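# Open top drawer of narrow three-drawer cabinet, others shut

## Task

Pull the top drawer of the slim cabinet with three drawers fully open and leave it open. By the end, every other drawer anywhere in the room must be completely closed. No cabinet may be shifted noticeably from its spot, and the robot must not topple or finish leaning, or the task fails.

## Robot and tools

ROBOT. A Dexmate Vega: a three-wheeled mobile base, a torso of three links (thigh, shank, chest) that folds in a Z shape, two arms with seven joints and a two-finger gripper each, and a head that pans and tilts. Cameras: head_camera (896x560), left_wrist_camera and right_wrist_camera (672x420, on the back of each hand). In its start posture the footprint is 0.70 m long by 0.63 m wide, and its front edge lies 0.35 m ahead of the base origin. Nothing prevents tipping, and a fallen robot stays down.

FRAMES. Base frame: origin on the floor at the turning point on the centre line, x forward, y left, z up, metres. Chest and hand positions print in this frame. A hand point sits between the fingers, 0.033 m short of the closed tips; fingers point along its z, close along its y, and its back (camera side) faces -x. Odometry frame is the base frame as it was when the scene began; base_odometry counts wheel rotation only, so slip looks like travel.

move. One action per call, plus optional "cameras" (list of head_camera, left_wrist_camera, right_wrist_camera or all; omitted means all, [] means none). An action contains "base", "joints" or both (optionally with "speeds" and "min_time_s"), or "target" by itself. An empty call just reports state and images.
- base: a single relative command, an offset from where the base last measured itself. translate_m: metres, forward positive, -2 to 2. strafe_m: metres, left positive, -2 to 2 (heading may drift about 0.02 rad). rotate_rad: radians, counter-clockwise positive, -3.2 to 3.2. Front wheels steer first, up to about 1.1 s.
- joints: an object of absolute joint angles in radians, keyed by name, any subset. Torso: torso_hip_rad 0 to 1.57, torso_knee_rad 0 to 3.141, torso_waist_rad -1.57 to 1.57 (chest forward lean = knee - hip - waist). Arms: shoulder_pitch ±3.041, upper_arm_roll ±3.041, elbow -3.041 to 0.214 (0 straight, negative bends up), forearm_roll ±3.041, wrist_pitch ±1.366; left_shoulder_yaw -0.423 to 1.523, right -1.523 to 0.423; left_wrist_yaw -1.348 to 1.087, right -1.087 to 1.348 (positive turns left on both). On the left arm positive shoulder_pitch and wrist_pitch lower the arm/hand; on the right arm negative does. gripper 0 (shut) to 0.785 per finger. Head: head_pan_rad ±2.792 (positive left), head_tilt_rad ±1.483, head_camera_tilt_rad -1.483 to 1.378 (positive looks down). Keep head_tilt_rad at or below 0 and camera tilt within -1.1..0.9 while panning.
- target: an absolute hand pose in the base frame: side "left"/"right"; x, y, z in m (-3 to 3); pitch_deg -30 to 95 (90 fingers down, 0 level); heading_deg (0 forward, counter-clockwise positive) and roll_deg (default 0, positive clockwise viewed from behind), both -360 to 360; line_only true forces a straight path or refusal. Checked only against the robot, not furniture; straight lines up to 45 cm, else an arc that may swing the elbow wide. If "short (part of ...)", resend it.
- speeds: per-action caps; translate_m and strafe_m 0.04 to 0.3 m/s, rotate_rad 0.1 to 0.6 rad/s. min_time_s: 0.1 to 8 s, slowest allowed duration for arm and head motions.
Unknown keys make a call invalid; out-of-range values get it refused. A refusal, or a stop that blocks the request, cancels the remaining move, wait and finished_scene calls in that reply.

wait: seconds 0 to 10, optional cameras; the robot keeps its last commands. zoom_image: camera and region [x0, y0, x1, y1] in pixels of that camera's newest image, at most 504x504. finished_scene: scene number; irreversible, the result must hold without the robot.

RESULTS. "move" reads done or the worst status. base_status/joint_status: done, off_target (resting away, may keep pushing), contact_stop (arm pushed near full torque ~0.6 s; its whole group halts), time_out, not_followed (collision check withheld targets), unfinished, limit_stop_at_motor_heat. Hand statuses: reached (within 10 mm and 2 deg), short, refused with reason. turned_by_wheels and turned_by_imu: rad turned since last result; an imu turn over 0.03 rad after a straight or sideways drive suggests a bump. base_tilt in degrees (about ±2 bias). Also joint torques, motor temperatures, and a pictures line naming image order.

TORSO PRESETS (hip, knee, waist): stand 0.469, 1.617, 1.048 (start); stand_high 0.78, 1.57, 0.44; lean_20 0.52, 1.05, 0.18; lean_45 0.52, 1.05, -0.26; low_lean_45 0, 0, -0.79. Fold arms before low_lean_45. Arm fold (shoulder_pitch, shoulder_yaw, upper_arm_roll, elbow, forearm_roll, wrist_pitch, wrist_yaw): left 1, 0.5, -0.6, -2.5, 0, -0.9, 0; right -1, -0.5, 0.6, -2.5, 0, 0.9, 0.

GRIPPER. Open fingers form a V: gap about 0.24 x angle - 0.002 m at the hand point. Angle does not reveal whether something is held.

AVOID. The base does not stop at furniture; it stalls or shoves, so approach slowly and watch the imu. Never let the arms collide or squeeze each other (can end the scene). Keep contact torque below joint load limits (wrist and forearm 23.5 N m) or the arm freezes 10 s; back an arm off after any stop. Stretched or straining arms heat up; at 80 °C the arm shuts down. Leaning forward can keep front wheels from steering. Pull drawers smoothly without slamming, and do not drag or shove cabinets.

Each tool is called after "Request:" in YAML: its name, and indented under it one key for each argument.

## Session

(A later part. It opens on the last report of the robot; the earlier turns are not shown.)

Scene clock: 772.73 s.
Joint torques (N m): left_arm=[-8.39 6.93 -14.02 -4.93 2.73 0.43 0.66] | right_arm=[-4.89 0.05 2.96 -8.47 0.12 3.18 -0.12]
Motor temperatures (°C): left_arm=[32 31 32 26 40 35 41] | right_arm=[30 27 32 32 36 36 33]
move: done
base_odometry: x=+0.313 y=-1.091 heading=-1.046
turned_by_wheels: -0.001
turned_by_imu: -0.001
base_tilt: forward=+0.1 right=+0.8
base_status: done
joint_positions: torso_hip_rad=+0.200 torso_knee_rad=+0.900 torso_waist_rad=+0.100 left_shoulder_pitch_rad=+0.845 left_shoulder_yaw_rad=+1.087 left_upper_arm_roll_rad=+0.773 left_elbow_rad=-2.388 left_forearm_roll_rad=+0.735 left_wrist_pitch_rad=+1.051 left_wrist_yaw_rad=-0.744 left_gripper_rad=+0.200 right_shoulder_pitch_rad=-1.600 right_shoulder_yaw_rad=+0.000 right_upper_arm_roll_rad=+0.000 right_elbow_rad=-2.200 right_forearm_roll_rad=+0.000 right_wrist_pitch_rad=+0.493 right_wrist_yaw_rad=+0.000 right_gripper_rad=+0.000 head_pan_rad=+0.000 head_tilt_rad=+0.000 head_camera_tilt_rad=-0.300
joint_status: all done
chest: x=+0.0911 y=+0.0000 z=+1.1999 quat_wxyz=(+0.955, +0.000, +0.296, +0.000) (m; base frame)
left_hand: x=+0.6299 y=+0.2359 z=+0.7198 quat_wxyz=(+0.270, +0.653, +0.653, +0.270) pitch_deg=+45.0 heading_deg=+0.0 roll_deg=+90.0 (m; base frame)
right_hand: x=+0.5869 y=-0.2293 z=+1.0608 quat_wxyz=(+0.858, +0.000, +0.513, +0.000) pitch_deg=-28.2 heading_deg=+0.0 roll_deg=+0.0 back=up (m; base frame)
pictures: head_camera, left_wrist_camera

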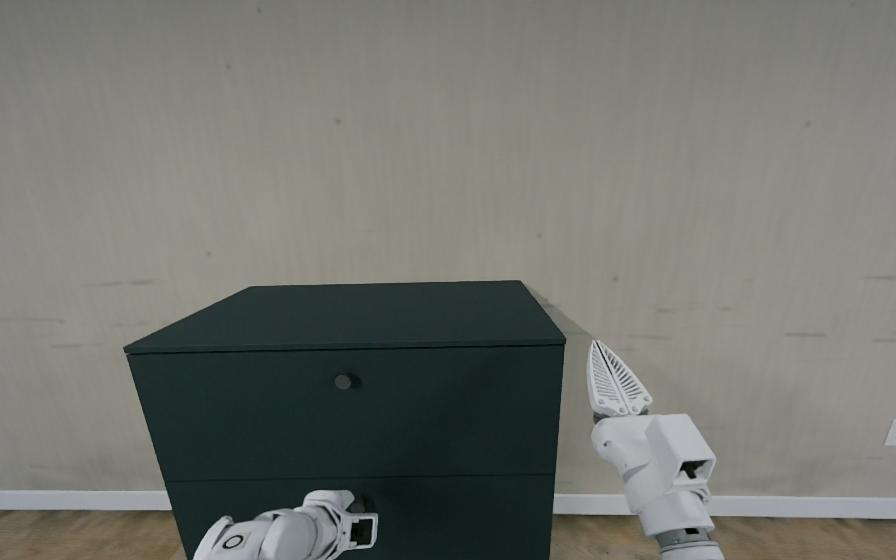

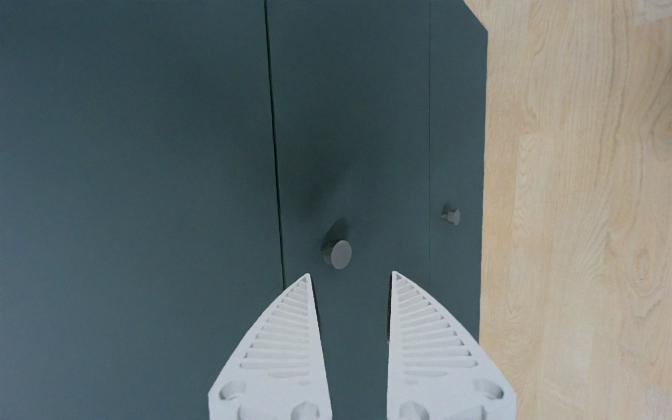

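Request:
move:
  target: {"side":"left","x":0.694,"y":0.233,"z":0.670,"pitch_deg":45,"heading_deg":0,"roll_deg":90}
  cameras: ["left_wrist_camera"]

Request:
zoom_image:
  camera: "left_wrist_camera"
  region: [252, 200, 452, 325]

Scene clock: 776.43 s.
Joint torques (N m): left_arm=[-23.4 2.51 -8.42 -4.49 1.95 -0.22 1.05] | right_arm=[-5.93 0.08 2.84 -8.99 0.13 3.11 0.12]
Motor temperatures (°C): left_arm=[32 31 32 26 40 35 41] | right_arm=[30 27 32 32 36 36 33]
move: done
base_odometry: x=+0.313 y=-1.091 heading=-1.046
turned_by_wheels: +0.000
turned_by_imu: +0.000
base_tilt: forward=+0.0 right=+0.8
base_status: not commanded
joint_positions: torso_hip_rad=+0.200 torso_knee_rad=+0.900 torso_waist_rad=+0.100 left_shoulder_pitch_rad=+0.721 left_shoulder_yaw_rad=+0.911 left_upper_arm_roll_rad=+0.834 left_elbow_rad=-2.055 left_forearm_roll_rad=+0.701 left_wrist_pitch_rad=+0.879 left_wrist_yaw_rad=-0.663 left_gripper_rad=+0.200 right_shoulder_pitch_rad=-1.600 right_shoulder_yaw_rad=+0.000 right_upper_arm_roll_rad=+0.000 right_elbow_rad=-2.200 right_forearm_roll_rad=+0.000 right_wrist_pitch_rad=+0.493 right_wrist_yaw_rad=+0.000 right_gripper_rad=+0.000 head_pan_rad=+0.000 head_tilt_rad=+0.000 head_camera_tilt_rad=-0.300
joint_status: not commanded
chest: x=+0.0911 y=+0.0000 z=+1.1999 quat_wxyz=(+0.955, +0.000, +0.296, +0.000) (m; base frame)
left_hand: x=+0.6932 y=+0.2332 z=+0.6703 quat_wxyz=(+0.270, +0.653, +0.653, +0.271) pitch_deg=+45.0 heading_deg=+0.0 roll_deg=-90.0 (m; base frame)
left_hand_status: reached (straight line, planned for 1.4 s): 1 mm and 0.0 deg off.
right_hand: x=+0.5869 y=-0.2293 z=+1.0608 quat_wxyz=(+0.858, +0.000, +0.513, +0.000) pitch_deg=-28.2 heading_deg=+0.0 roll_deg=+0.0 back=up (m; base frame)
pictures: left_wrist_camera

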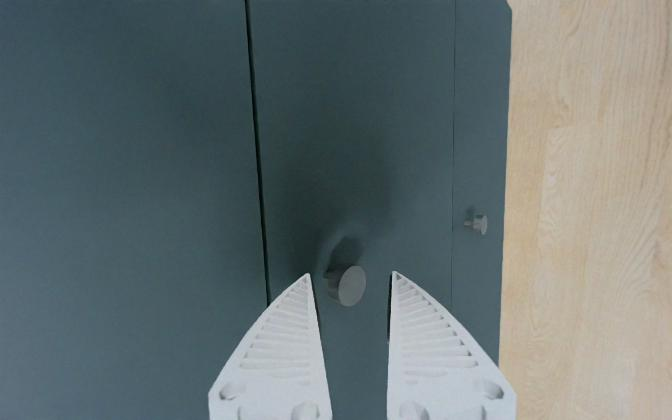

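Scaled by 2.520 from the camera's 672x420 image, which has a finer 960x600 frame.

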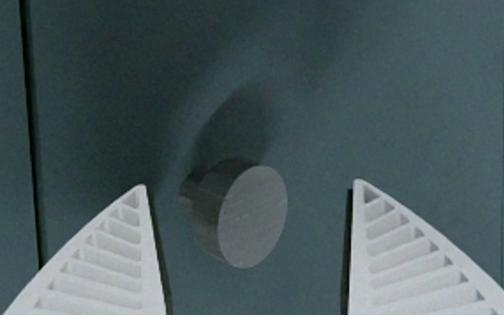

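Request:
move:
  joints: {"left_gripper_rad":0.15}
  cameras: []

Request:
move:
  target: {"side":"left","x":0.714,"y":0.238,"z":0.656,"pitch_deg":45,"heading_deg":0,"roll_deg":90}
  cameras: ["left_wrist_camera"]

Request:
zoom_image:
  camera: "left_wrist_camera"
  region: [252, 200, 452, 325]

Scene clock: 777.93 s.
Joint torques (N m): left_arm=[-23.01 1.97 -8.77 -4.41 2.04 -0.06 1.09] | right_arm=[-5.53 0.85 2.86 -7.45 0.08 2.94 -0.11]
Motor temperatures (°C): left_arm=[32 31 32 26 40 35 41] | right_arm=[30 27 32 32 36 36 33]
move: done
base_odometry: x=+0.313 y=-1.091 heading=-1.046
turned_by_wheels: +0.000
turned_by_imu: +0.000
base_tilt: forward=+0.1 right=+0.8
base_status: not commanded
joint_positions: torso_hip_rad=+0.200 torso_knee_rad=+0.900 torso_waist_rad=+0.100 left_shoulder_pitch_rad=+0.720 left_shoulder_yaw_rad=+0.909 left_upper_arm_roll_rad=+0.835 left_elbow_rad=-2.052 left_forearm_roll_rad=+0.701 left_wrist_pitch_rad=+0.877 left_wrist_yaw_rad=-0.662 left_gripper_rad=+0.150 right_shoulder_pitch_rad=-1.600 right_shoulder_yaw_rad=+0.000 right_upper_arm_roll_rad=+0.000 right_elbow_rad=-2.200 right_forearm_roll_rad=+0.000 right_wrist_pitch_rad=+0.493 right_wrist_yaw_rad=+0.000 right_gripper_rad=+0.000 head_pan_rad=+0.000 head_tilt_rad=+0.000 head_camera_tilt_rad=-0.300
joint_status: all done
chest: x=+0.0911 y=+0.0000 z=+1.1999 quat_wxyz=(+0.955, +0.000, +0.296, +0.000) (m; base frame)
left_hand: x=+0.6938 y=+0.2331 z=+0.6698 quat_wxyz=(+0.270, +0.653, +0.653, +0.270) pitch_deg=+45.0 heading_deg=+0.0 roll_deg=-90.0 (m; base frame)
right_hand: x=+0.5869 y=-0.2293 z=+1.0608 quat_wxyz=(+0.858, +0.000, +0.513, +0.000) pitch_deg=-28.2 heading_deg=+0.0 roll_deg=+0.0 back=up (m; base frame)
pictures: none
No camera images: "cameras" was empty.

Scene clock: 779.67 s.
Joint torques (N m): left_arm=[-25.5 1.48 -8.72 -2.29 2.28 0.4 1.53] | right_arm=[-4.31 1.04 3.51 -8.15 0.09 2.84 0.04]
Motor temperatures (°C): left_arm=[32 31 32 26 40 35 41] | right_arm=[30 27 32 32 36 36 33]
move: done
base_odometry: x=+0.313 y=-1.091 heading=-1.046
turned_by_wheels: +0.000
turned_by_imu: +0.000
base_tilt: forward=+0.1 right=+0.8
base_status: not commanded
joint_positions: torso_hip_rad=+0.200 torso_knee_rad=+0.900 torso_waist_rad=+0.100 left_shoulder_pitch_rad=+0.687 left_shoulder_yaw_rad=+0.869 left_upper_arm_roll_rad=+0.840 left_elbow_rad=-1.945 left_forearm_roll_rad=+0.678 left_wrist_pitch_rad=+0.813 left_wrist_yaw_rad=-0.629 left_gripper_rad=+0.150 right_shoulder_pitch_rad=-1.600 right_shoulder_yaw_rad=+0.000 right_upper_arm_roll_rad=+0.000 right_elbow_rad=-2.200 right_forearm_roll_rad=+0.000 right_wrist_pitch_rad=+0.493 right_wrist_yaw_rad=+0.000 right_gripper_rad=+0.000 head_pan_rad=+0.000 head_tilt_rad=+0.000 head_camera_tilt_rad=-0.300
joint_status: not commanded
chest: x=+0.0909 y=+0.0000 z=+1.1999 quat_wxyz=(+0.955, +0.000, +0.295, +0.000) (m; base frame)
left_hand: x=+0.7130 y=+0.2378 z=+0.6565 quat_wxyz=(+0.270, +0.653, +0.653, +0.270) pitch_deg=+45.0 heading_deg=+0.0 roll_deg=+90.0 (m; base frame)
left_hand_status: reached (straight line, planned for 0.7 s): 1 mm and 0.0 deg off.
right_hand: x=+0.5867 y=-0.2293 z=+1.0609 quat_wxyz=(+0.858, +0.000, +0.513, +0.000) pitch_deg=-28.2 heading_deg=+0.0 roll_deg=+0.0 back=up (m; base frame)
pictures: left_wrist_camera

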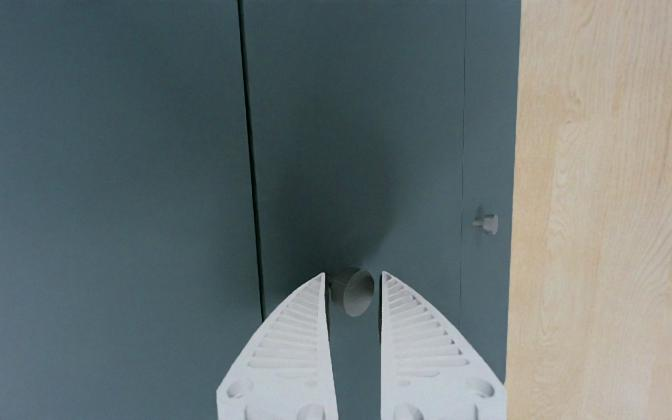

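Scaled by 2.520 from the camera's 672x420 image, which has a finer 960x600 frame.

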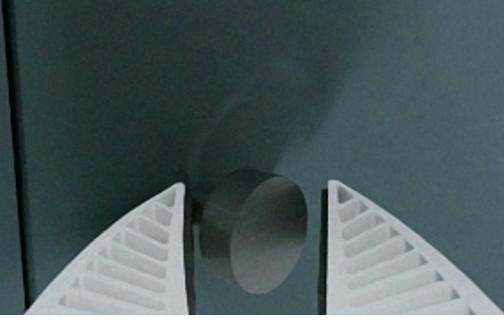

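Request:
move:
  joints: {"left_gripper_rad":0.0}
  cameras: ["left_wrist_camera"]

Request:
zoom_image:
  camera: "left_wrist_camera"
  region: [252, 200, 452, 325]

Scene clock: 780.70 s.
Joint torques (N m): left_arm=[-20.95 2.07 -8.16 -1.16 0.8 -0.85 0.81] | right_arm=[-5.45 -0.06 3.05 -8.62 0.23 2.85 -0.33]
Motor temperatures (°C): left_arm=[32 31 32 26 40 35 41] | right_arm=[30 27 32 32 36 36 33]
move: done
base_odometry: x=+0.313 y=-1.091 heading=-1.046
turned_by_wheels: +0.000
turned_by_imu: +0.000
base_tilt: forward=+0.1 right=+0.8
base_status: not commanded
joint_positions: torso_hip_rad=+0.200 torso_knee_rad=+0.900 torso_waist_rad=+0.100 left_shoulder_pitch_rad=+0.685 left_shoulder_yaw_rad=+0.868 left_upper_arm_roll_rad=+0.840 left_elbow_rad=-1.942 left_forearm_roll_rad=+0.677 left_wrist_pitch_rad=+0.811 left_wrist_yaw_rad=-0.628 left_gripper_rad=+0.000 right_shoulder_pitch_rad=-1.600 right_shoulder_yaw_rad=+0.000 right_upper_arm_roll_rad=+0.000 right_elbow_rad=-2.200 right_forearm_roll_rad=+0.000 right_wrist_pitch_rad=+0.493 right_wrist_yaw_rad=+0.000 right_gripper_rad=+0.000 head_pan_rad=+0.000 head_tilt_rad=+0.000 head_camera_tilt_rad=-0.300
joint_status: all done
chest: x=+0.0907 y=+0.0000 z=+1.1999 quat_wxyz=(+0.955, +0.000, +0.295, +0.000) (m; base frame)
left_hand: x=+0.7138 y=+0.2380 z=+0.6565 quat_wxyz=(+0.271, +0.653, +0.653, +0.271) pitch_deg=+45.0 heading_deg=+0.0 roll_deg=+90.0 (m; base frame)
right_hand: x=+0.5866 y=-0.2293 z=+1.0611 quat_wxyz=(+0.858, +0.000, +0.513, +0.000) pitch_deg=-28.3 heading_deg=+0.0 roll_deg=+0.0 back=up (m; base frame)
pictures: left_wrist_camera

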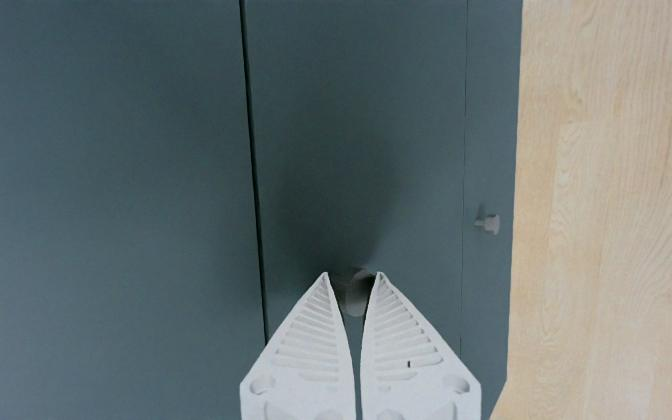

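Scaled by 2.520 from the camera's 672x420 image, which has a finer 960x600 frame.

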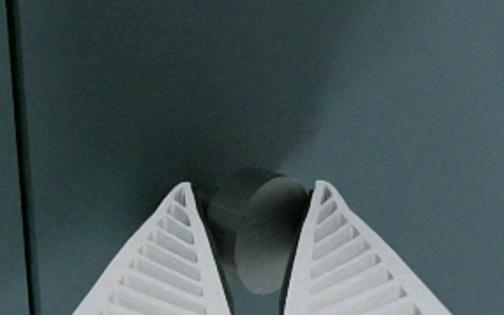

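Request:
move:
  joints: {"left_gripper_rad":0.2}
  cameras: []

Request:
move:
  target: {"side":"left","x":0.64,"y":0.235,"z":0.71,"pitch_deg":45,"heading_deg":0,"roll_deg":90}
  cameras: []

Request:
move:
  target: {"side":"left","x":0.64,"y":0.235,"z":0.65,"pitch_deg":12,"heading_deg":0,"roll_deg":90}
  cameras: ["left_wrist_camera"]

Scene clock: 782.17 s.
Joint torques (N m): left_arm=[-21.91 2.32 -13.77 -5.28 4.51 0.12 2.92] | right_arm=[-4.36 0.23 3.36 -8.54 0.11 2.29 -0.11]
Motor temperatures (°C): left_arm=[32 31 32 26 40 35 41] | right_arm=[30 27 32 32 36 36 33]
move: done
base_odometry: x=+0.313 y=-1.091 heading=-1.046
turned_by_wheels: +0.000
turned_by_imu: +0.000
base_tilt: forward=+0.1 right=+0.7
base_status: not commanded
joint_positions: torso_hip_rad=+0.200 torso_knee_rad=+0.900 torso_waist_rad=+0.100 left_shoulder_pitch_rad=+0.685 left_shoulder_yaw_rad=+0.868 left_upper_arm_roll_rad=+0.840 left_elbow_rad=-1.941 left_forearm_roll_rad=+0.676 left_wrist_pitch_rad=+0.811 left_wrist_yaw_rad=-0.628 left_gripper_rad=+0.200 right_shoulder_pitch_rad=-1.600 right_shoulder_yaw_rad=+0.000 right_upper_arm_roll_rad=+0.000 right_elbow_rad=-2.200 right_forearm_roll_rad=+0.000 right_wrist_pitch_rad=+0.493 right_wrist_yaw_rad=+0.000 right_gripper_rad=+0.000 head_pan_rad=+0.000 head_tilt_rad=+0.000 head_camera_tilt_rad=-0.300
joint_status: all done
chest: x=+0.0909 y=+0.0000 z=+1.1999 quat_wxyz=(+0.955, +0.000, +0.296, +0.000) (m; base frame)
left_hand: x=+0.7134 y=+0.2379 z=+0.6555 quat_wxyz=(+0.270, +0.653, +0.654, +0.270) pitch_deg=+45.1 heading_deg=+0.0 roll_deg=+90.0 (m; base frame)
right_hand: x=+0.5868 y=-0.2293 z=+1.0609 quat_wxyz=(+0.858, +0.000, +0.513, +0.000) pitch_deg=-28.2 heading_deg=+0.0 roll_deg=+0.0 back=up (m; base frame)
pictures: none
No camera images: "cameras" was empty.

Scene clock: 785.00 s.
Joint torques (N m): left_arm=[-10.47 6.91 -14.04 -4.75 2.52 0.42 0.71] | right_arm=[-5.77 0.7 3.21 -8.57 0.15 2.24 -0.05]
Motor temperatures (°C): left_arm=[32 31 32 26 40 35 41] | right_arm=[30 27 32 32 36 36 33]
move: done
base_odometry: x=+0.313 y=-1.091 heading=-1.046
turned_by_wheels: +0.000
turned_by_imu: +0.000
base_tilt: forward=+0.1 right=+0.7
base_status: not commanded
joint_positions: torso_hip_rad=+0.200 torso_knee_rad=+0.900 torso_waist_rad=+0.100 left_shoulder_pitch_rad=+0.825 left_shoulder_yaw_rad=+1.053 left_upper_arm_roll_rad=+0.787 left_elbow_rad=-2.329 left_forearm_roll_rad=+0.731 left_wrist_pitch_rad=+1.020 left_wrist_yaw_rad=-0.727 left_gripper_rad=+0.200 right_shoulder_pitch_rad=-1.600 right_shoulder_yaw_rad=+0.000 right_upper_arm_roll_rad=+0.000 right_elbow_rad=-2.200 right_forearm_roll_rad=+0.000 right_wrist_pitch_rad=+0.493 right_wrist_yaw_rad=+0.000 right_gripper_rad=+0.000 head_pan_rad=+0.000 head_tilt_rad=+0.000 head_camera_tilt_rad=-0.300
joint_status: not commanded
chest: x=+0.0910 y=+0.0000 z=+1.1999 quat_wxyz=(+0.955, +0.000, +0.296, +0.000) (m; base frame)
left_hand: x=+0.6407 y=+0.2350 z=+0.7092 quat_wxyz=(+0.270, +0.653, +0.653, +0.270) pitch_deg=+45.0 heading_deg=+0.0 roll_deg=+90.0 (m; base frame)
left_hand_status: reached (straight line, planned for 1.6 s): 1 mm and 0.0 deg off.
right_hand: x=+0.5868 y=-0.2293 z=+1.0608 quat_wxyz=(+0.858, +0.000, +0.513, +0.000) pitch_deg=-28.2 heading_deg=+0.0 roll_deg=+0.0 back=up (m; base frame)
pictures: none
No camera images: "cameras" was empty.

Scene clock: 790.27 s.
Joint torques (N m): left_arm=[-5.02 -1.08 -3.92 -4.63 1.5 -0.38 1.6] | right_arm=[-4.36 -0.34 3.05 -8.74 0.14 2.83 -0.05]
Motor temperatures (°C): left_arm=[32 31 32 26 40 35 41] | right_arm=[30 27 32 32 36 36 33]
move: done
base_odometry: x=+0.313 y=-1.091 heading=-1.046
turned_by_wheels: +0.000
turned_by_imu: +0.000
base_tilt: forward=+0.1 right=+0.7
base_status: not commanded
joint_positions: torso_hip_rad=+0.200 torso_knee_rad=+0.900 torso_waist_rad=+0.100 left_shoulder_pitch_rad=+1.161 left_shoulder_yaw_rad=+0.724 left_upper_arm_roll_rad=+0.781 left_elbow_rad=-1.732 left_forearm_roll_rad=+0.752 left_wrist_pitch_rad=+0.678 left_wrist_yaw_rad=+0.430 left_gripper_rad=+0.200 right_shoulder_pitch_rad=-1.600 right_shoulder_yaw_rad=+0.000 right_upper_arm_roll_rad=+0.000 right_elbow_rad=-2.200 right_forearm_roll_rad=+0.000 right_wrist_pitch_rad=+0.493 right_wrist_yaw_rad=+0.000 right_gripper_rad=+0.000 head_pan_rad=+0.000 head_tilt_rad=+0.000 head_camera_tilt_rad=-0.300
joint_status: not commanded
chest: x=+0.0910 y=+0.0000 z=+1.1999 quat_wxyz=(+0.955, +0.000, +0.296, +0.000) (m; base frame)
left_hand: x=+0.6403 y=+0.2352 z=+0.6502 quat_wxyz=(+0.444, +0.550, +0.550, +0.445) pitch_deg=+12.1 heading_deg=+0.0 roll_deg=-90.0 (m; base frame)
left_hand_status: reached (straight line, planned for 4.0 s): 0 mm and 0.1 deg off.
right_hand: x=+0.5868 y=-0.2293 z=+1.0608 quat_wxyz=(+0.858, +0.000, +0.513, +0.000) pitch_deg=-28.2 heading_deg=+0.0 roll_deg=+0.0 back=up (m; base frame)
pictures: left_wrist_camera

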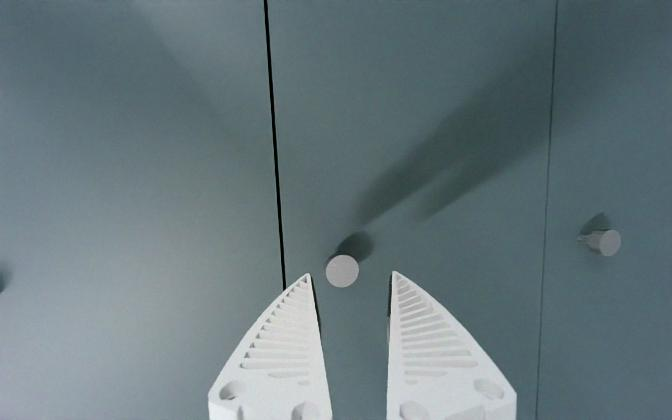

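Request:
zoom_image:
  camera: "left_wrist_camera"
  region: [252, 200, 452, 325]

Scaled by 2.520 from the camera's 672x420 image, which has a finer 960x600 frame.

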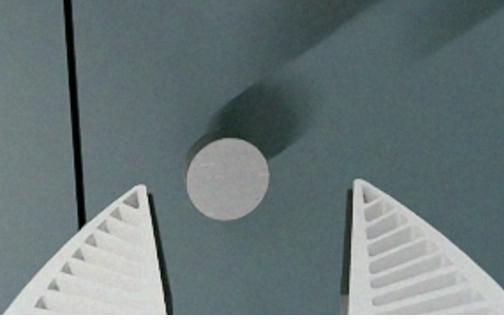

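Request:
move:
  target: {"side":"left","x":0.719,"y":0.235,"z":0.639,"pitch_deg":12,"heading_deg":0,"roll_deg":90}
  cameras: ["left_wrist_camera"]

Request:
zoom_image:
  camera: "left_wrist_camera"
  region: [252, 200, 452, 325]

Scene clock: 794.10 s.
Joint torques (N m): left_arm=[-25.95 0.67 -7.57 -4.21 -0.21 -0.52 -1.18] | right_arm=[-4.85 0.92 3.14 -7.7 0.08 2.56 -0.16]
Motor temperatures (°C): left_arm=[32 31 32 26 40 35 41] | right_arm=[30 27 32 32 36 36 33]
move: done
base_odometry: x=+0.313 y=-1.091 heading=-1.046
turned_by_wheels: +0.000
turned_by_imu: +0.000
base_tilt: forward=+0.1 right=+0.7
base_status: not commanded
joint_positions: torso_hip_rad=+0.200 torso_knee_rad=+0.900 torso_waist_rad=+0.100 left_shoulder_pitch_rad=+0.951 left_shoulder_yaw_rad=+0.615 left_upper_arm_roll_rad=+0.812 left_elbow_rad=-1.474 left_forearm_roll_rad=+0.727 left_wrist_pitch_rad=+0.564 left_wrist_yaw_rad=+0.397 left_gripper_rad=+0.200 right_shoulder_pitch_rad=-1.600 right_shoulder_yaw_rad=+0.000 right_upper_arm_roll_rad=+0.000 right_elbow_rad=-2.200 right_forearm_roll_rad=+0.000 right_wrist_pitch_rad=+0.493 right_wrist_yaw_rad=+0.000 right_gripper_rad=+0.000 head_pan_rad=+0.000 head_tilt_rad=+0.000 head_camera_tilt_rad=-0.300
joint_status: not commanded
chest: x=+0.0908 y=+0.0000 z=+1.1999 quat_wxyz=(+0.955, +0.000, +0.295, +0.000) (m; base frame)
left_hand: x=+0.7176 y=+0.2350 z=+0.6392 quat_wxyz=(+0.445, +0.550, +0.549, +0.445) pitch_deg=+12.0 heading_deg=+0.0 roll_deg=-90.0 (m; base frame)
left_hand_status: reached (straight line, planned for 1.2 s): 1 mm and 0.0 deg off.
right_hand: x=+0.5867 y=-0.2293 z=+1.0610 quat_wxyz=(+0.858, +0.000, +0.513, +0.000) pitch_deg=-28.2 heading_deg=+0.0 roll_deg=+0.0 back=up (m; base frame)
pictures: left_wrist_camera

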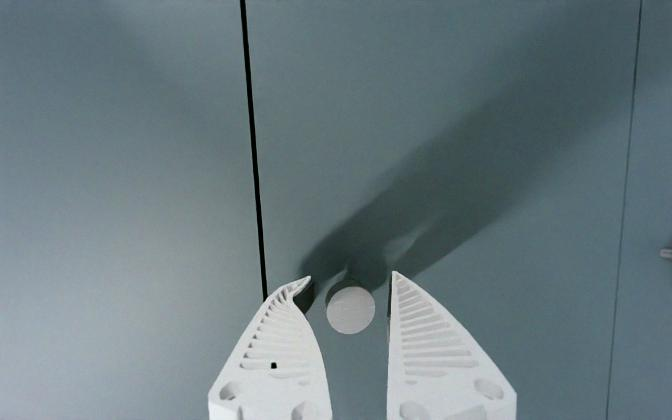

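Scaled by 2.520 from the camera's 672x420 image, which has a finer 960x600 frame.

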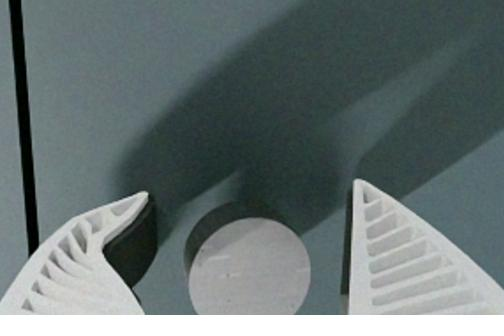

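Request:
move:
  target: {"side":"left","x":0.708,"y":0.223,"z":0.639,"pitch_deg":12,"heading_deg":0,"roll_deg":90}
  cameras: []

Request:
move:
  joints: {"left_gripper_rad":0.0}
  cameras: ["left_wrist_camera"]

Request:
zoom_image:
  camera: "left_wrist_camera"
  region: [252, 200, 452, 325]

Scene clock: 796.20 s.
Joint torques (N m): left_arm=[-8.28 -0.48 -4.81 -5.73 1.92 -0.25 0.99] | right_arm=[-5.13 -0.75 3.12 -7.99 0.26 2.38 -0.14]
Motor temperatures (°C): left_arm=[32 31 32 26 40 35 41] | right_arm=[30 27 32 32 36 36 33]
move: done
base_odometry: x=+0.313 y=-1.091 heading=-1.046
turned_by_wheels: +0.000
turned_by_imu: +0.000
base_tilt: forward=+0.0 right=+0.7
base_status: not commanded
joint_positions: torso_hip_rad=+0.200 torso_knee_rad=+0.900 torso_waist_rad=+0.100 left_shoulder_pitch_rad=+0.966 left_shoulder_yaw_rad=+0.605 left_upper_arm_roll_rad=+0.822 left_elbow_rad=-1.499 left_forearm_roll_rad=+0.742 left_wrist_pitch_rad=+0.595 left_wrist_yaw_rad=+0.396 left_gripper_rad=+0.200 right_shoulder_pitch_rad=-1.600 right_shoulder_yaw_rad=+0.000 right_upper_arm_roll_rad=+0.000 right_elbow_rad=-2.200 right_forearm_roll_rad=+0.000 right_wrist_pitch_rad=+0.493 right_wrist_yaw_rad=+0.000 right_gripper_rad=+0.000 head_pan_rad=+0.000 head_tilt_rad=+0.000 head_camera_tilt_rad=-0.300
joint_status: not commanded
chest: x=+0.0909 y=+0.0000 z=+1.1999 quat_wxyz=(+0.955, +0.000, +0.296, +0.000) (m; base frame)
left_hand: x=+0.7093 y=+0.2246 z=+0.6389 quat_wxyz=(+0.445, +0.550, +0.550, +0.445) pitch_deg=+12.0 heading_deg=+0.0 roll_deg=-90.0 (m; base frame)
left_hand_status: reached (straight line, planned for 0.4 s): 2 mm and 0.0 deg off.
right_hand: x=+0.5868 y=-0.2293 z=+1.0609 quat_wxyz=(+0.858, +0.000, +0.513, +0.000) pitch_deg=-28.2 heading_deg=+0.0 roll_deg=+0.0 back=up (m; base frame)
pictures: none
No camera images: "cameras" was empty.

Scene clock: 796.90 s.
Joint torques (N m): left_arm=[-11.1 3.78 -9.55 -4.81 1.55 2.29 1.48] | right_arm=[-5.66 -0.55 3.35 -8.26 0.16 2.5 -0.01]
Motor temperatures (°C): left_arm=[32 31 32 26 40 35 41] | right_arm=[30 27 32 32 36 36 33]
move: done
base_odometry: x=+0.313 y=-1.091 heading=-1.046
turned_by_wheels: +0.000
turned_by_imu: +0.000
base_tilt: forward=+0.1 right=+0.7
base_status: not commanded
joint_positions: torso_hip_rad=+0.200 torso_knee_rad=+0.900 torso_waist_rad=+0.100 left_shoulder_pitch_rad=+0.968 left_shoulder_yaw_rad=+0.604 left_upper_arm_roll_rad=+0.824 left_elbow_rad=-1.502 left_forearm_roll_rad=+0.743 left_wrist_pitch_rad=+0.597 left_wrist_yaw_rad=+0.396 left_gripper_rad=+0.000 right_shoulder_pitch_rad=-1.600 right_shoulder_yaw_rad=+0.000 right_upper_arm_roll_rad=+0.000 right_elbow_rad=-2.200 right_forearm_roll_rad=+0.000 right_wrist_pitch_rad=+0.493 right_wrist_yaw_rad=+0.000 right_gripper_rad=+0.000 head_pan_rad=+0.000 head_tilt_rad=+0.000 head_camera_tilt_rad=-0.300
joint_status: all done
chest: x=+0.0910 y=+0.0000 z=+1.1999 quat_wxyz=(+0.955, +0.000, +0.296, +0.000) (m; base frame)
left_hand: x=+0.7082 y=+0.2229 z=+0.6387 quat_wxyz=(+0.445, +0.550, +0.550, +0.445) pitch_deg=+12.0 heading_deg=+0.0 roll_deg=+90.0 (m; base frame)
right_hand: x=+0.5868 y=-0.2293 z=+1.0608 quat_wxyz=(+0.858, +0.000, +0.513, +0.000) pitch_deg=-28.2 heading_deg=+0.0 roll_deg=+0.0 back=up (m; base frame)
pictures: left_wrist_camera

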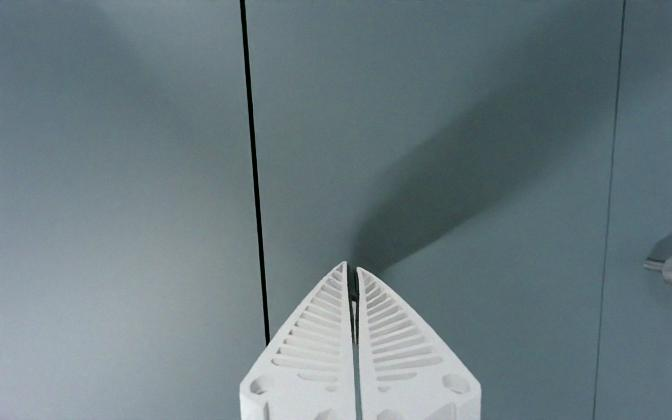

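Scaled by 2.520 from the camera's 672x420 image, which has a finer 960x600 frame.

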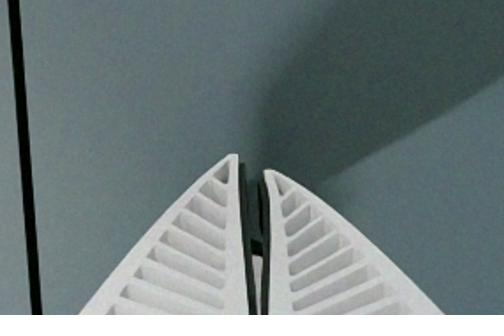

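Request:
move:
  joints: {"left_gripper_rad":0.2}
  cameras: []

Request:
move:
  target: {"side":"left","x":0.709,"y":0.243,"z":0.639,"pitch_deg":12,"heading_deg":0,"roll_deg":90}
  cameras: ["left_wrist_camera"]

Request:
zoom_image:
  camera: "left_wrist_camera"
  region: [252, 200, 452, 325]

Request:
move:
  joints: {"left_gripper_rad":0.0}
  cameras: ["left_wrist_camera"]

Request:
zoom_image:
  camera: "left_wrist_camera"
  region: [252, 200, 452, 325]

Scene clock: 797.97 s.
Joint torques (N m): left_arm=[-8.43 2.93 -9.22 -5.83 1.77 0.33 1.4] | right_arm=[-5.93 -1.08 3.5 -8.13 0.05 2.8 -0.18]
Motor temperatures (°C): left_arm=[32 31 32 26 40 35 41] | right_arm=[30 27 32 32 36 36 33]
move: done
base_odometry: x=+0.313 y=-1.091 heading=-1.046
turned_by_wheels: +0.000
turned_by_imu: +0.000
base_tilt: forward=+0.2 right=+0.8
base_status: not commanded
joint_positions: torso_hip_rad=+0.200 torso_knee_rad=+0.900 torso_waist_rad=+0.100 left_shoulder_pitch_rad=+0.968 left_shoulder_yaw_rad=+0.604 left_upper_arm_roll_rad=+0.824 left_elbow_rad=-1.503 left_forearm_roll_rad=+0.744 left_wrist_pitch_rad=+0.599 left_wrist_yaw_rad=+0.396 left_gripper_rad=+0.200 right_shoulder_pitch_rad=-1.600 right_shoulder_yaw_rad=+0.000 right_upper_arm_roll_rad=+0.000 right_elbow_rad=-2.200 right_forearm_roll_rad=+0.000 right_wrist_pitch_rad=+0.493 right_wrist_yaw_rad=+0.000 right_gripper_rad=+0.000 head_pan_rad=+0.000 head_tilt_rad=+0.000 head_camera_tilt_rad=-0.300
joint_status: all done
chest: x=+0.0910 y=+0.0000 z=+1.1999 quat_wxyz=(+0.955, +0.000, +0.296, +0.000) (m; base frame)
left_hand: x=+0.7080 y=+0.2230 z=+0.6387 quat_wxyz=(+0.445, +0.550, +0.550, +0.445) pitch_deg=+12.0 heading_deg=+0.0 roll_deg=+90.0 (m; base frame)
right_hand: x=+0.5868 y=-0.2293 z=+1.0608 quat_wxyz=(+0.858, +0.000, +0.513, +0.000) pitch_deg=-28.2 heading_deg=+0.0 roll_deg=+0.0 back=up (m; base frame)
pictures: none
No camera images: "cameras" was empty.

Scene clock: 799.13 s.
Joint torques (N m): left_arm=[-7.71 5.28 -11.07 -3.9 1.42 -0.46 1.52] | right_arm=[-5.43 0.6 3.3 -8.3 0.05 3.24 -0.02]
Motor temperatures (°C): left_arm=[32 31 32 26 40 35 41] | right_arm=[30 27 32 32 36 36 33]
move: done
base_odometry: x=+0.313 y=-1.091 heading=-1.046
turned_by_wheels: +0.000
turned_by_imu: +0.000
base_tilt: forward=+0.1 right=+0.8
base_status: not commanded
joint_positions: torso_hip_rad=+0.200 torso_knee_rad=+0.900 torso_waist_rad=+0.100 left_shoulder_pitch_rad=+0.977 left_shoulder_yaw_rad=+0.637 left_upper_arm_roll_rad=+0.803 left_elbow_rad=-1.500 left_forearm_roll_rad=+0.722 left_wrist_pitch_rad=+0.564 left_wrist_yaw_rad=+0.405 left_gripper_rad=+0.200 right_shoulder_pitch_rad=-1.600 right_shoulder_yaw_rad=+0.000 right_upper_arm_roll_rad=+0.000 right_elbow_rad=-2.200 right_forearm_roll_rad=+0.000 right_wrist_pitch_rad=+0.493 right_wrist_yaw_rad=+0.000 right_gripper_rad=+0.000 head_pan_rad=+0.000 head_tilt_rad=+0.000 head_camera_tilt_rad=-0.300
joint_status: not commanded
chest: x=+0.0910 y=+0.0000 z=+1.1999 quat_wxyz=(+0.955, +0.000, +0.296, +0.000) (m; base frame)
left_hand: x=+0.7088 y=+0.2408 z=+0.6387 quat_wxyz=(+0.445, +0.550, +0.550, +0.445) pitch_deg=+12.0 heading_deg=+0.0 roll_deg=+90.0 (m; base frame)
left_hand_status: reached (straight line, planned for 0.4 s): 2 mm and 0.0 deg off.
right_hand: x=+0.5868 y=-0.2293 z=+1.0608 quat_wxyz=(+0.858, +0.000, +0.513, +0.000) pitch_deg=-28.2 heading_deg=+0.0 roll_deg=+0.0 back=up (m; base frame)
pictures: left_wrist_camera

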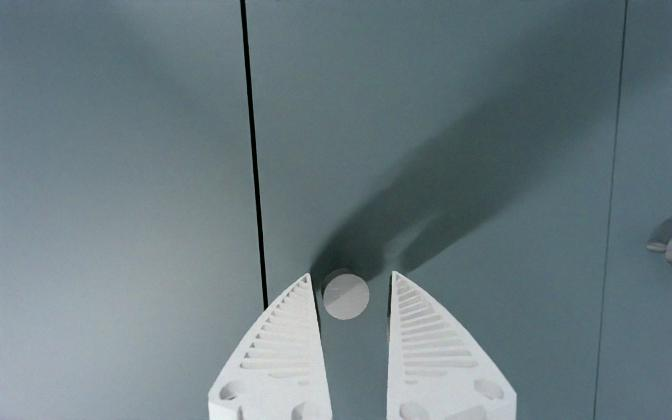

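Scaled by 2.520 from the camera's 672x420 image, which has a finer 960x600 frame.

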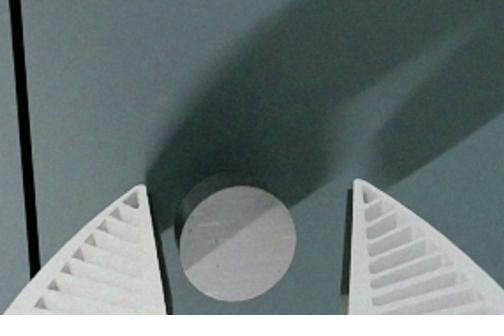

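Scene clock: 799.83 s.
Joint torques (N m): left_arm=[3.77 5.9 -3.73 -2.92 -0.46 -0.54 -0.26] | right_arm=[-5.05 0.61 3.17 -9.05 0.2 2.72 -0.29]
Motor temperatures (°C): left_arm=[32 31 32 26 40 35 41] | right_arm=[30 27 32 32 36 36 33]
move: done
base_odometry: x=+0.313 y=-1.091 heading=-1.046
turned_by_wheels: +0.000
turned_by_imu: +0.000
base_tilt: forward=+0.1 right=+0.7
base_status: not commanded
joint_positions: torso_hip_rad=+0.200 torso_knee_rad=+0.900 torso_waist_rad=+0.100 left_shoulder_pitch_rad=+0.977 left_shoulder_yaw_rad=+0.640 left_upper_arm_roll_rad=+0.800 left_elbow_rad=-1.500 left_forearm_roll_rad=+0.720 left_wrist_pitch_rad=+0.561 left_wrist_yaw_rad=+0.407 left_gripper_rad=+0.000 right_shoulder_pitch_rad=-1.600 right_shoulder_yaw_rad=+0.000 right_upper_arm_roll_rad=+0.000 right_elbow_rad=-2.200 right_forearm_roll_rad=+0.000 right_wrist_pitch_rad=+0.493 right_wrist_yaw_rad=+0.000 right_gripper_rad=+0.000 head_pan_rad=+0.000 head_tilt_rad=+0.000 head_camera_tilt_rad=-0.300
joint_status: all done
chest: x=+0.0910 y=+0.0000 z=+1.1999 quat_wxyz=(+0.955, +0.000, +0.296, +0.000) (m; base frame)
left_hand: x=+0.7094 y=+0.2425 z=+0.6397 quat_wxyz=(+0.445, +0.549, +0.549, +0.445) pitch_deg=+11.9 heading_deg=+0.0 roll_deg=-90.0 (m; base frame)
right_hand: x=+0.5868 y=-0.2293 z=+1.0609 quat_wxyz=(+0.858, +0.000, +0.513, +0.000) pitch_deg=-28.2 heading_deg=+0.0 roll_deg=+0.0 back=up (m; base frame)
pictures: left_wrist_camera

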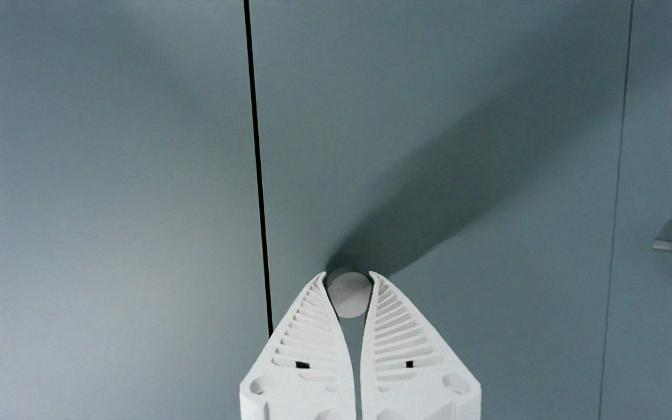

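Scaled by 2.520 from the camera's 672x420 image, which has a finer 960x600 frame.

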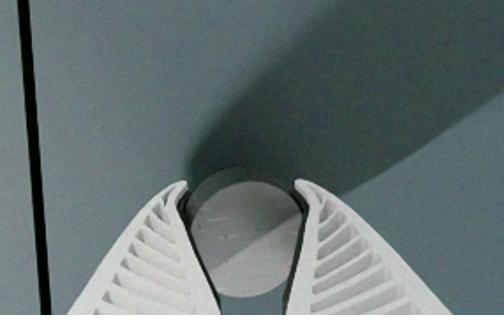

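Request:
move:
  base: {"translate_m":-0.42}
  speeds: {"translate_m":0.15}
  cameras: ["head_camera","left_wrist_camera"]

Scene clock: 804.07 s.
Joint torques (N m): left_arm=[-7.92 6.15 -4.85 -3.87 1.29 -0.97 0.95] | right_arm=[-6.11 -0.55 2.98 -8.32 0.08 3.36 -0.1]
Motor temperatures (°C): left_arm=[32 31 32 26 40 35 41] | right_arm=[30 27 32 32 36 36 33]
move: done
base_odometry: x=+0.104 y=-0.727 heading=-1.047
turned_by_wheels: -0.001
turned_by_imu: -0.001
base_tilt: forward=+0.1 right=+0.8
base_status: done
joint_positions: torso_hip_rad=+0.200 torso_knee_rad=+0.900 torso_waist_rad=+0.100 left_shoulder_pitch_rad=+0.978 left_shoulder_yaw_rad=+0.641 left_upper_arm_roll_rad=+0.800 left_elbow_rad=-1.500 left_forearm_roll_rad=+0.719 left_wrist_pitch_rad=+0.560 left_wrist_yaw_rad=+0.406 left_gripper_rad=+0.000 right_shoulder_pitch_rad=-1.600 right_shoulder_yaw_rad=+0.000 right_upper_arm_roll_rad=+0.000 right_elbow_rad=-2.200 right_forearm_roll_rad=+0.000 right_wrist_pitch_rad=+0.493 right_wrist_yaw_rad=+0.000 right_gripper_rad=+0.000 head_pan_rad=+0.000 head_tilt_rad=+0.000 head_camera_tilt_rad=-0.300
joint_status: not commanded
chest: x=+0.0910 y=+0.0000 z=+1.1999 quat_wxyz=(+0.955, +0.000, +0.296, +0.000) (m; base frame)
left_hand: x=+0.7091 y=+0.2430 z=+0.6390 quat_wxyz=(+0.445, +0.549, +0.550, +0.445) pitch_deg=+12.0 heading_deg=+0.0 roll_deg=+90.0 (m; base frame)
right_hand: x=+0.5868 y=-0.2293 z=+1.0608 quat_wxyz=(+0.858, +0.000, +0.513, +0.000) pitch_deg=-28.2 heading_deg=+0.0 roll_deg=+0.0 back=up (m; base frame)
pictures: head_camera, left_wrist_camera

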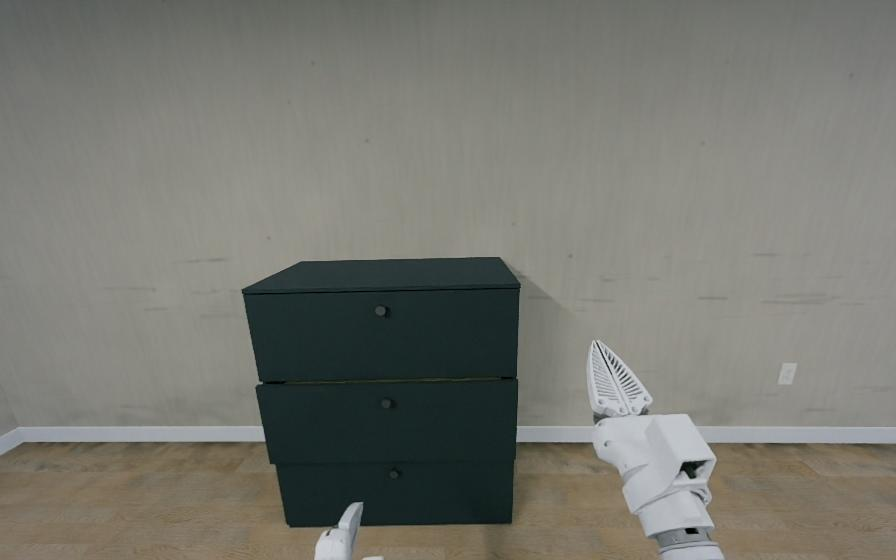

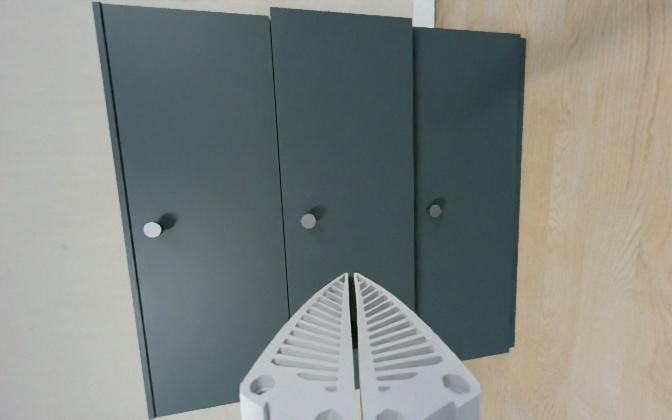

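Request:
zoom_image:
  camera: "head_camera"
  region: [230, 250, 530, 530]

Request:
zoom_image:
  camera: "left_wrist_camera"
  region: [220, 150, 470, 310]

Scaled by 1.680 from the camera's 896x560 image, which has a finer 960x600 frame.

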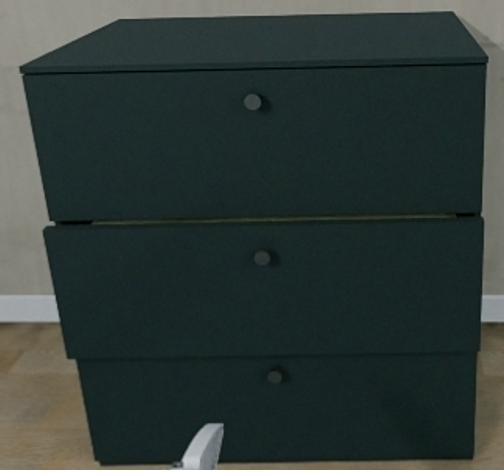

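Scaled by 2.016 from the camera's 672x420 image, which has a finer 960x600 frame.

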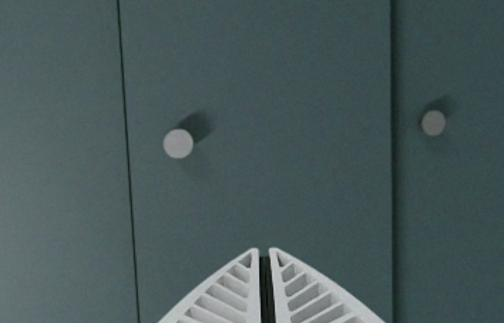

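Request:
move:
  joints: {"left_gripper_rad":0.2}
  cameras: []

Request:
move:
  target: {"side":"left","x":0.63,"y":0.249,"z":0.655,"pitch_deg":12,"heading_deg":0,"roll_deg":90}
  cameras: []

Request:
move:
  base: {"translate_m":0.35}
  cameras: ["head_camera","left_wrist_camera"]

Request:
zoom_image:
  camera: "left_wrist_camera"
  region: [252, 200, 452, 325]

Scene clock: 808.57 s.
Joint torques (N m): left_arm=[-7.6 6.14 -5.35 -4.29 1.35 0.19 1.07] | right_arm=[-6.27 0.15 2.63 -7.49 0.18 2.68 -0.13]
Motor temperatures (°C): left_arm=[31 31 32 26 40 35 41] | right_arm=[30 27 32 32 36 36 33]
move: done
base_odometry: x=+0.104 y=-0.727 heading=-1.047
turned_by_wheels: +0.000
turned_by_imu: +0.000
base_tilt: forward=+0.0 right=+0.8
base_status: not commanded
joint_positions: torso_hip_rad=+0.200 torso_knee_rad=+0.900 torso_waist_rad=+0.100 left_shoulder_pitch_rad=+0.978 left_shoulder_yaw_rad=+0.641 left_upper_arm_roll_rad=+0.800 left_elbow_rad=-1.500 left_forearm_roll_rad=+0.719 left_wrist_pitch_rad=+0.560 left_wrist_yaw_rad=+0.406 left_gripper_rad=+0.200 right_shoulder_pitch_rad=-1.600 right_shoulder_yaw_rad=+0.000 right_upper_arm_roll_rad=+0.000 right_elbow_rad=-2.200 right_forearm_roll_rad=+0.000 right_wrist_pitch_rad=+0.493 right_wrist_yaw_rad=+0.000 right_gripper_rad=+0.000 head_pan_rad=+0.000 head_tilt_rad=+0.000 head_camera_tilt_rad=-0.300
joint_status: all done
chest: x=+0.0910 y=+0.0000 z=+1.1999 quat_wxyz=(+0.955, +0.000, +0.296, +0.000) (m; base frame)
left_hand: x=+0.7091 y=+0.2430 z=+0.6390 quat_wxyz=(+0.445, +0.549, +0.550, +0.445) pitch_deg=+12.0 heading_deg=+0.0 roll_deg=+90.0 (m; base frame)
right_hand: x=+0.5868 y=-0.2293 z=+1.0608 quat_wxyz=(+0.858, +0.000, +0.513, +0.000) pitch_deg=-28.2 heading_deg=+0.0 roll_deg=+0.0 back=up (m; base frame)
pictures: none
No camera images: "cameras" was empty.

Scene clock: 811.00 s.
Joint torques (N m): left_arm=[-3.19 5.55 -10.63 -4.86 2.22 0.75 1.39] | right_arm=[-5.52 -0.35 2.84 -8.77 0.1 2.56 -0.08]
Motor temperatures (°C): left_arm=[31 31 32 26 40 35 41] | right_arm=[30 27 32 32 36 36 33]
move: done
base_odometry: x=+0.104 y=-0.727 heading=-1.047
turned_by_wheels: +0.000
turned_by_imu: +0.000
base_tilt: forward=+0.1 right=+0.8
base_status: not commanded
joint_positions: torso_hip_rad=+0.200 torso_knee_rad=+0.900 torso_waist_rad=+0.100 left_shoulder_pitch_rad=+1.200 left_shoulder_yaw_rad=+0.767 left_upper_arm_roll_rad=+0.754 left_elbow_rad=-1.767 left_forearm_roll_rad=+0.731 left_wrist_pitch_rad=+0.667 left_wrist_yaw_rad=+0.447 left_gripper_rad=+0.200 right_shoulder_pitch_rad=-1.600 right_shoulder_yaw_rad=+0.000 right_upper_arm_roll_rad=+0.000 right_elbow_rad=-2.200 right_forearm_roll_rad=+0.000 right_wrist_pitch_rad=+0.493 right_wrist_yaw_rad=+0.000 right_gripper_rad=+0.000 head_pan_rad=+0.000 head_tilt_rad=+0.000 head_camera_tilt_rad=-0.300
joint_status: not commanded
chest: x=+0.0910 y=+0.0000 z=+1.1999 quat_wxyz=(+0.955, +0.000, +0.296, +0.000) (m; base frame)
left_hand: x=+0.6310 y=+0.2488 z=+0.6544 quat_wxyz=(+0.445, +0.550, +0.550, +0.445) pitch_deg=+12.0 heading_deg=+0.0 roll_deg=+90.0 (m; base frame)
left_hand_status: reached (straight line, planned for 1.2 s): 1 mm and 0.0 deg off.
right_hand: x=+0.5868 y=-0.2293 z=+1.0608 quat_wxyz=(+0.858, +0.000, +0.513, +0.000) pitch_deg=-28.2 heading_deg=+0.0 roll_deg=+0.0 back=up (m; base frame)
pictures: none
No camera images: "cameras" was empty.

Scene clock: 813.67 s.
Joint torques (N m): left_arm=[-3.41 6.31 -9.86 -5.41 1.86 0.45 1.71] | right_arm=[-5.09 0.64 3.14 -7.88 0.11 1.88 -0.16]
Motor temperatures (°C): left_arm=[31 31 32 26 40 35 41] | right_arm=[30 27 32 32 36 36 33]
move: done
base_odometry: x=+0.278 y=-1.030 heading=-1.048
turned_by_wheels: -0.001
turned_by_imu: -0.001
base_tilt: forward=+0.1 right=+0.7
base_status: done
joint_positions: torso_hip_rad=+0.200 torso_knee_rad=+0.900 torso_waist_rad=+0.100 left_shoulder_pitch_rad=+1.203 left_shoulder_yaw_rad=+0.769 left_upper_arm_roll_rad=+0.753 left_elbow_rad=-1.771 left_forearm_roll_rad=+0.732 left_wrist_pitch_rad=+0.668 left_wrist_yaw_rad=+0.447 left_gripper_rad=+0.200 right_shoulder_pitch_rad=-1.600 right_shoulder_yaw_rad=+0.000 right_upper_arm_roll_rad=+0.000 right_elbow_rad=-2.200 right_forearm_roll_rad=+0.000 right_wrist_pitch_rad=+0.493 right_wrist_yaw_rad=+0.000 right_gripper_rad=+0.000 head_pan_rad=+0.000 head_tilt_rad=+0.000 head_camera_tilt_rad=-0.300
joint_status: not commanded
chest: x=+0.0911 y=+0.0000 z=+1.1999 quat_wxyz=(+0.955, +0.000, +0.296, +0.000) (m; base frame)
left_hand: x=+0.6299 y=+0.2489 z=+0.6547 quat_wxyz=(+0.445, +0.550, +0.550, +0.445) pitch_deg=+12.0 heading_deg=+0.0 roll_deg=+90.0 (m; base frame)
right_hand: x=+0.5869 y=-0.2293 z=+1.0608 quat_wxyz=(+0.858, +0.000, +0.513, +0.000) pitch_deg=-28.2 heading_deg=+0.0 roll_deg=+0.0 back=up (m; base frame)
pictures: head_camera, left_wrist_camera

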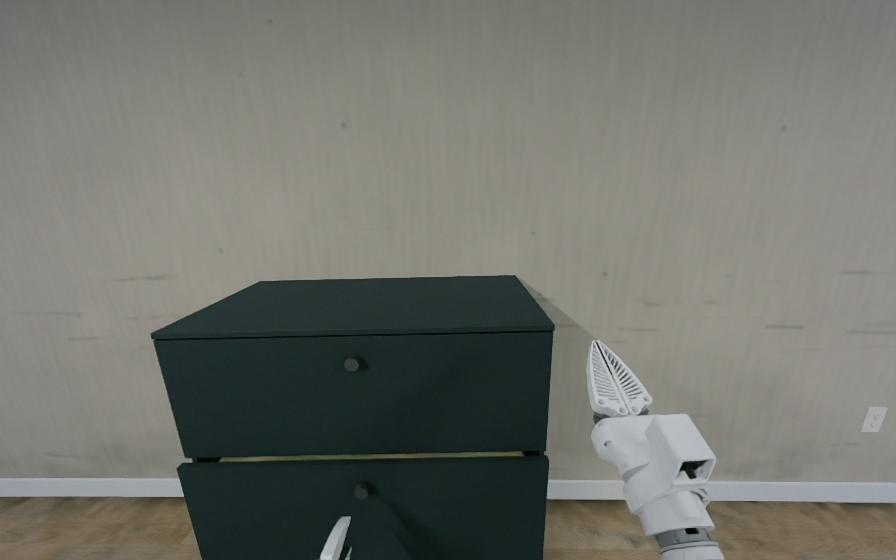

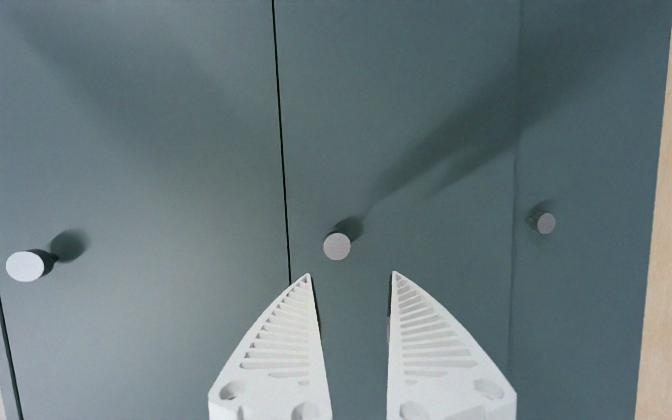

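Scaled by 2.520 from the camera's 672x420 image, which has a finer 960x600 frame.

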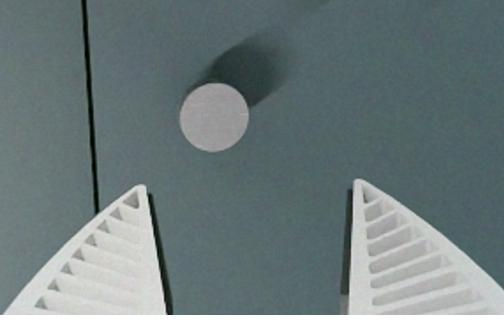

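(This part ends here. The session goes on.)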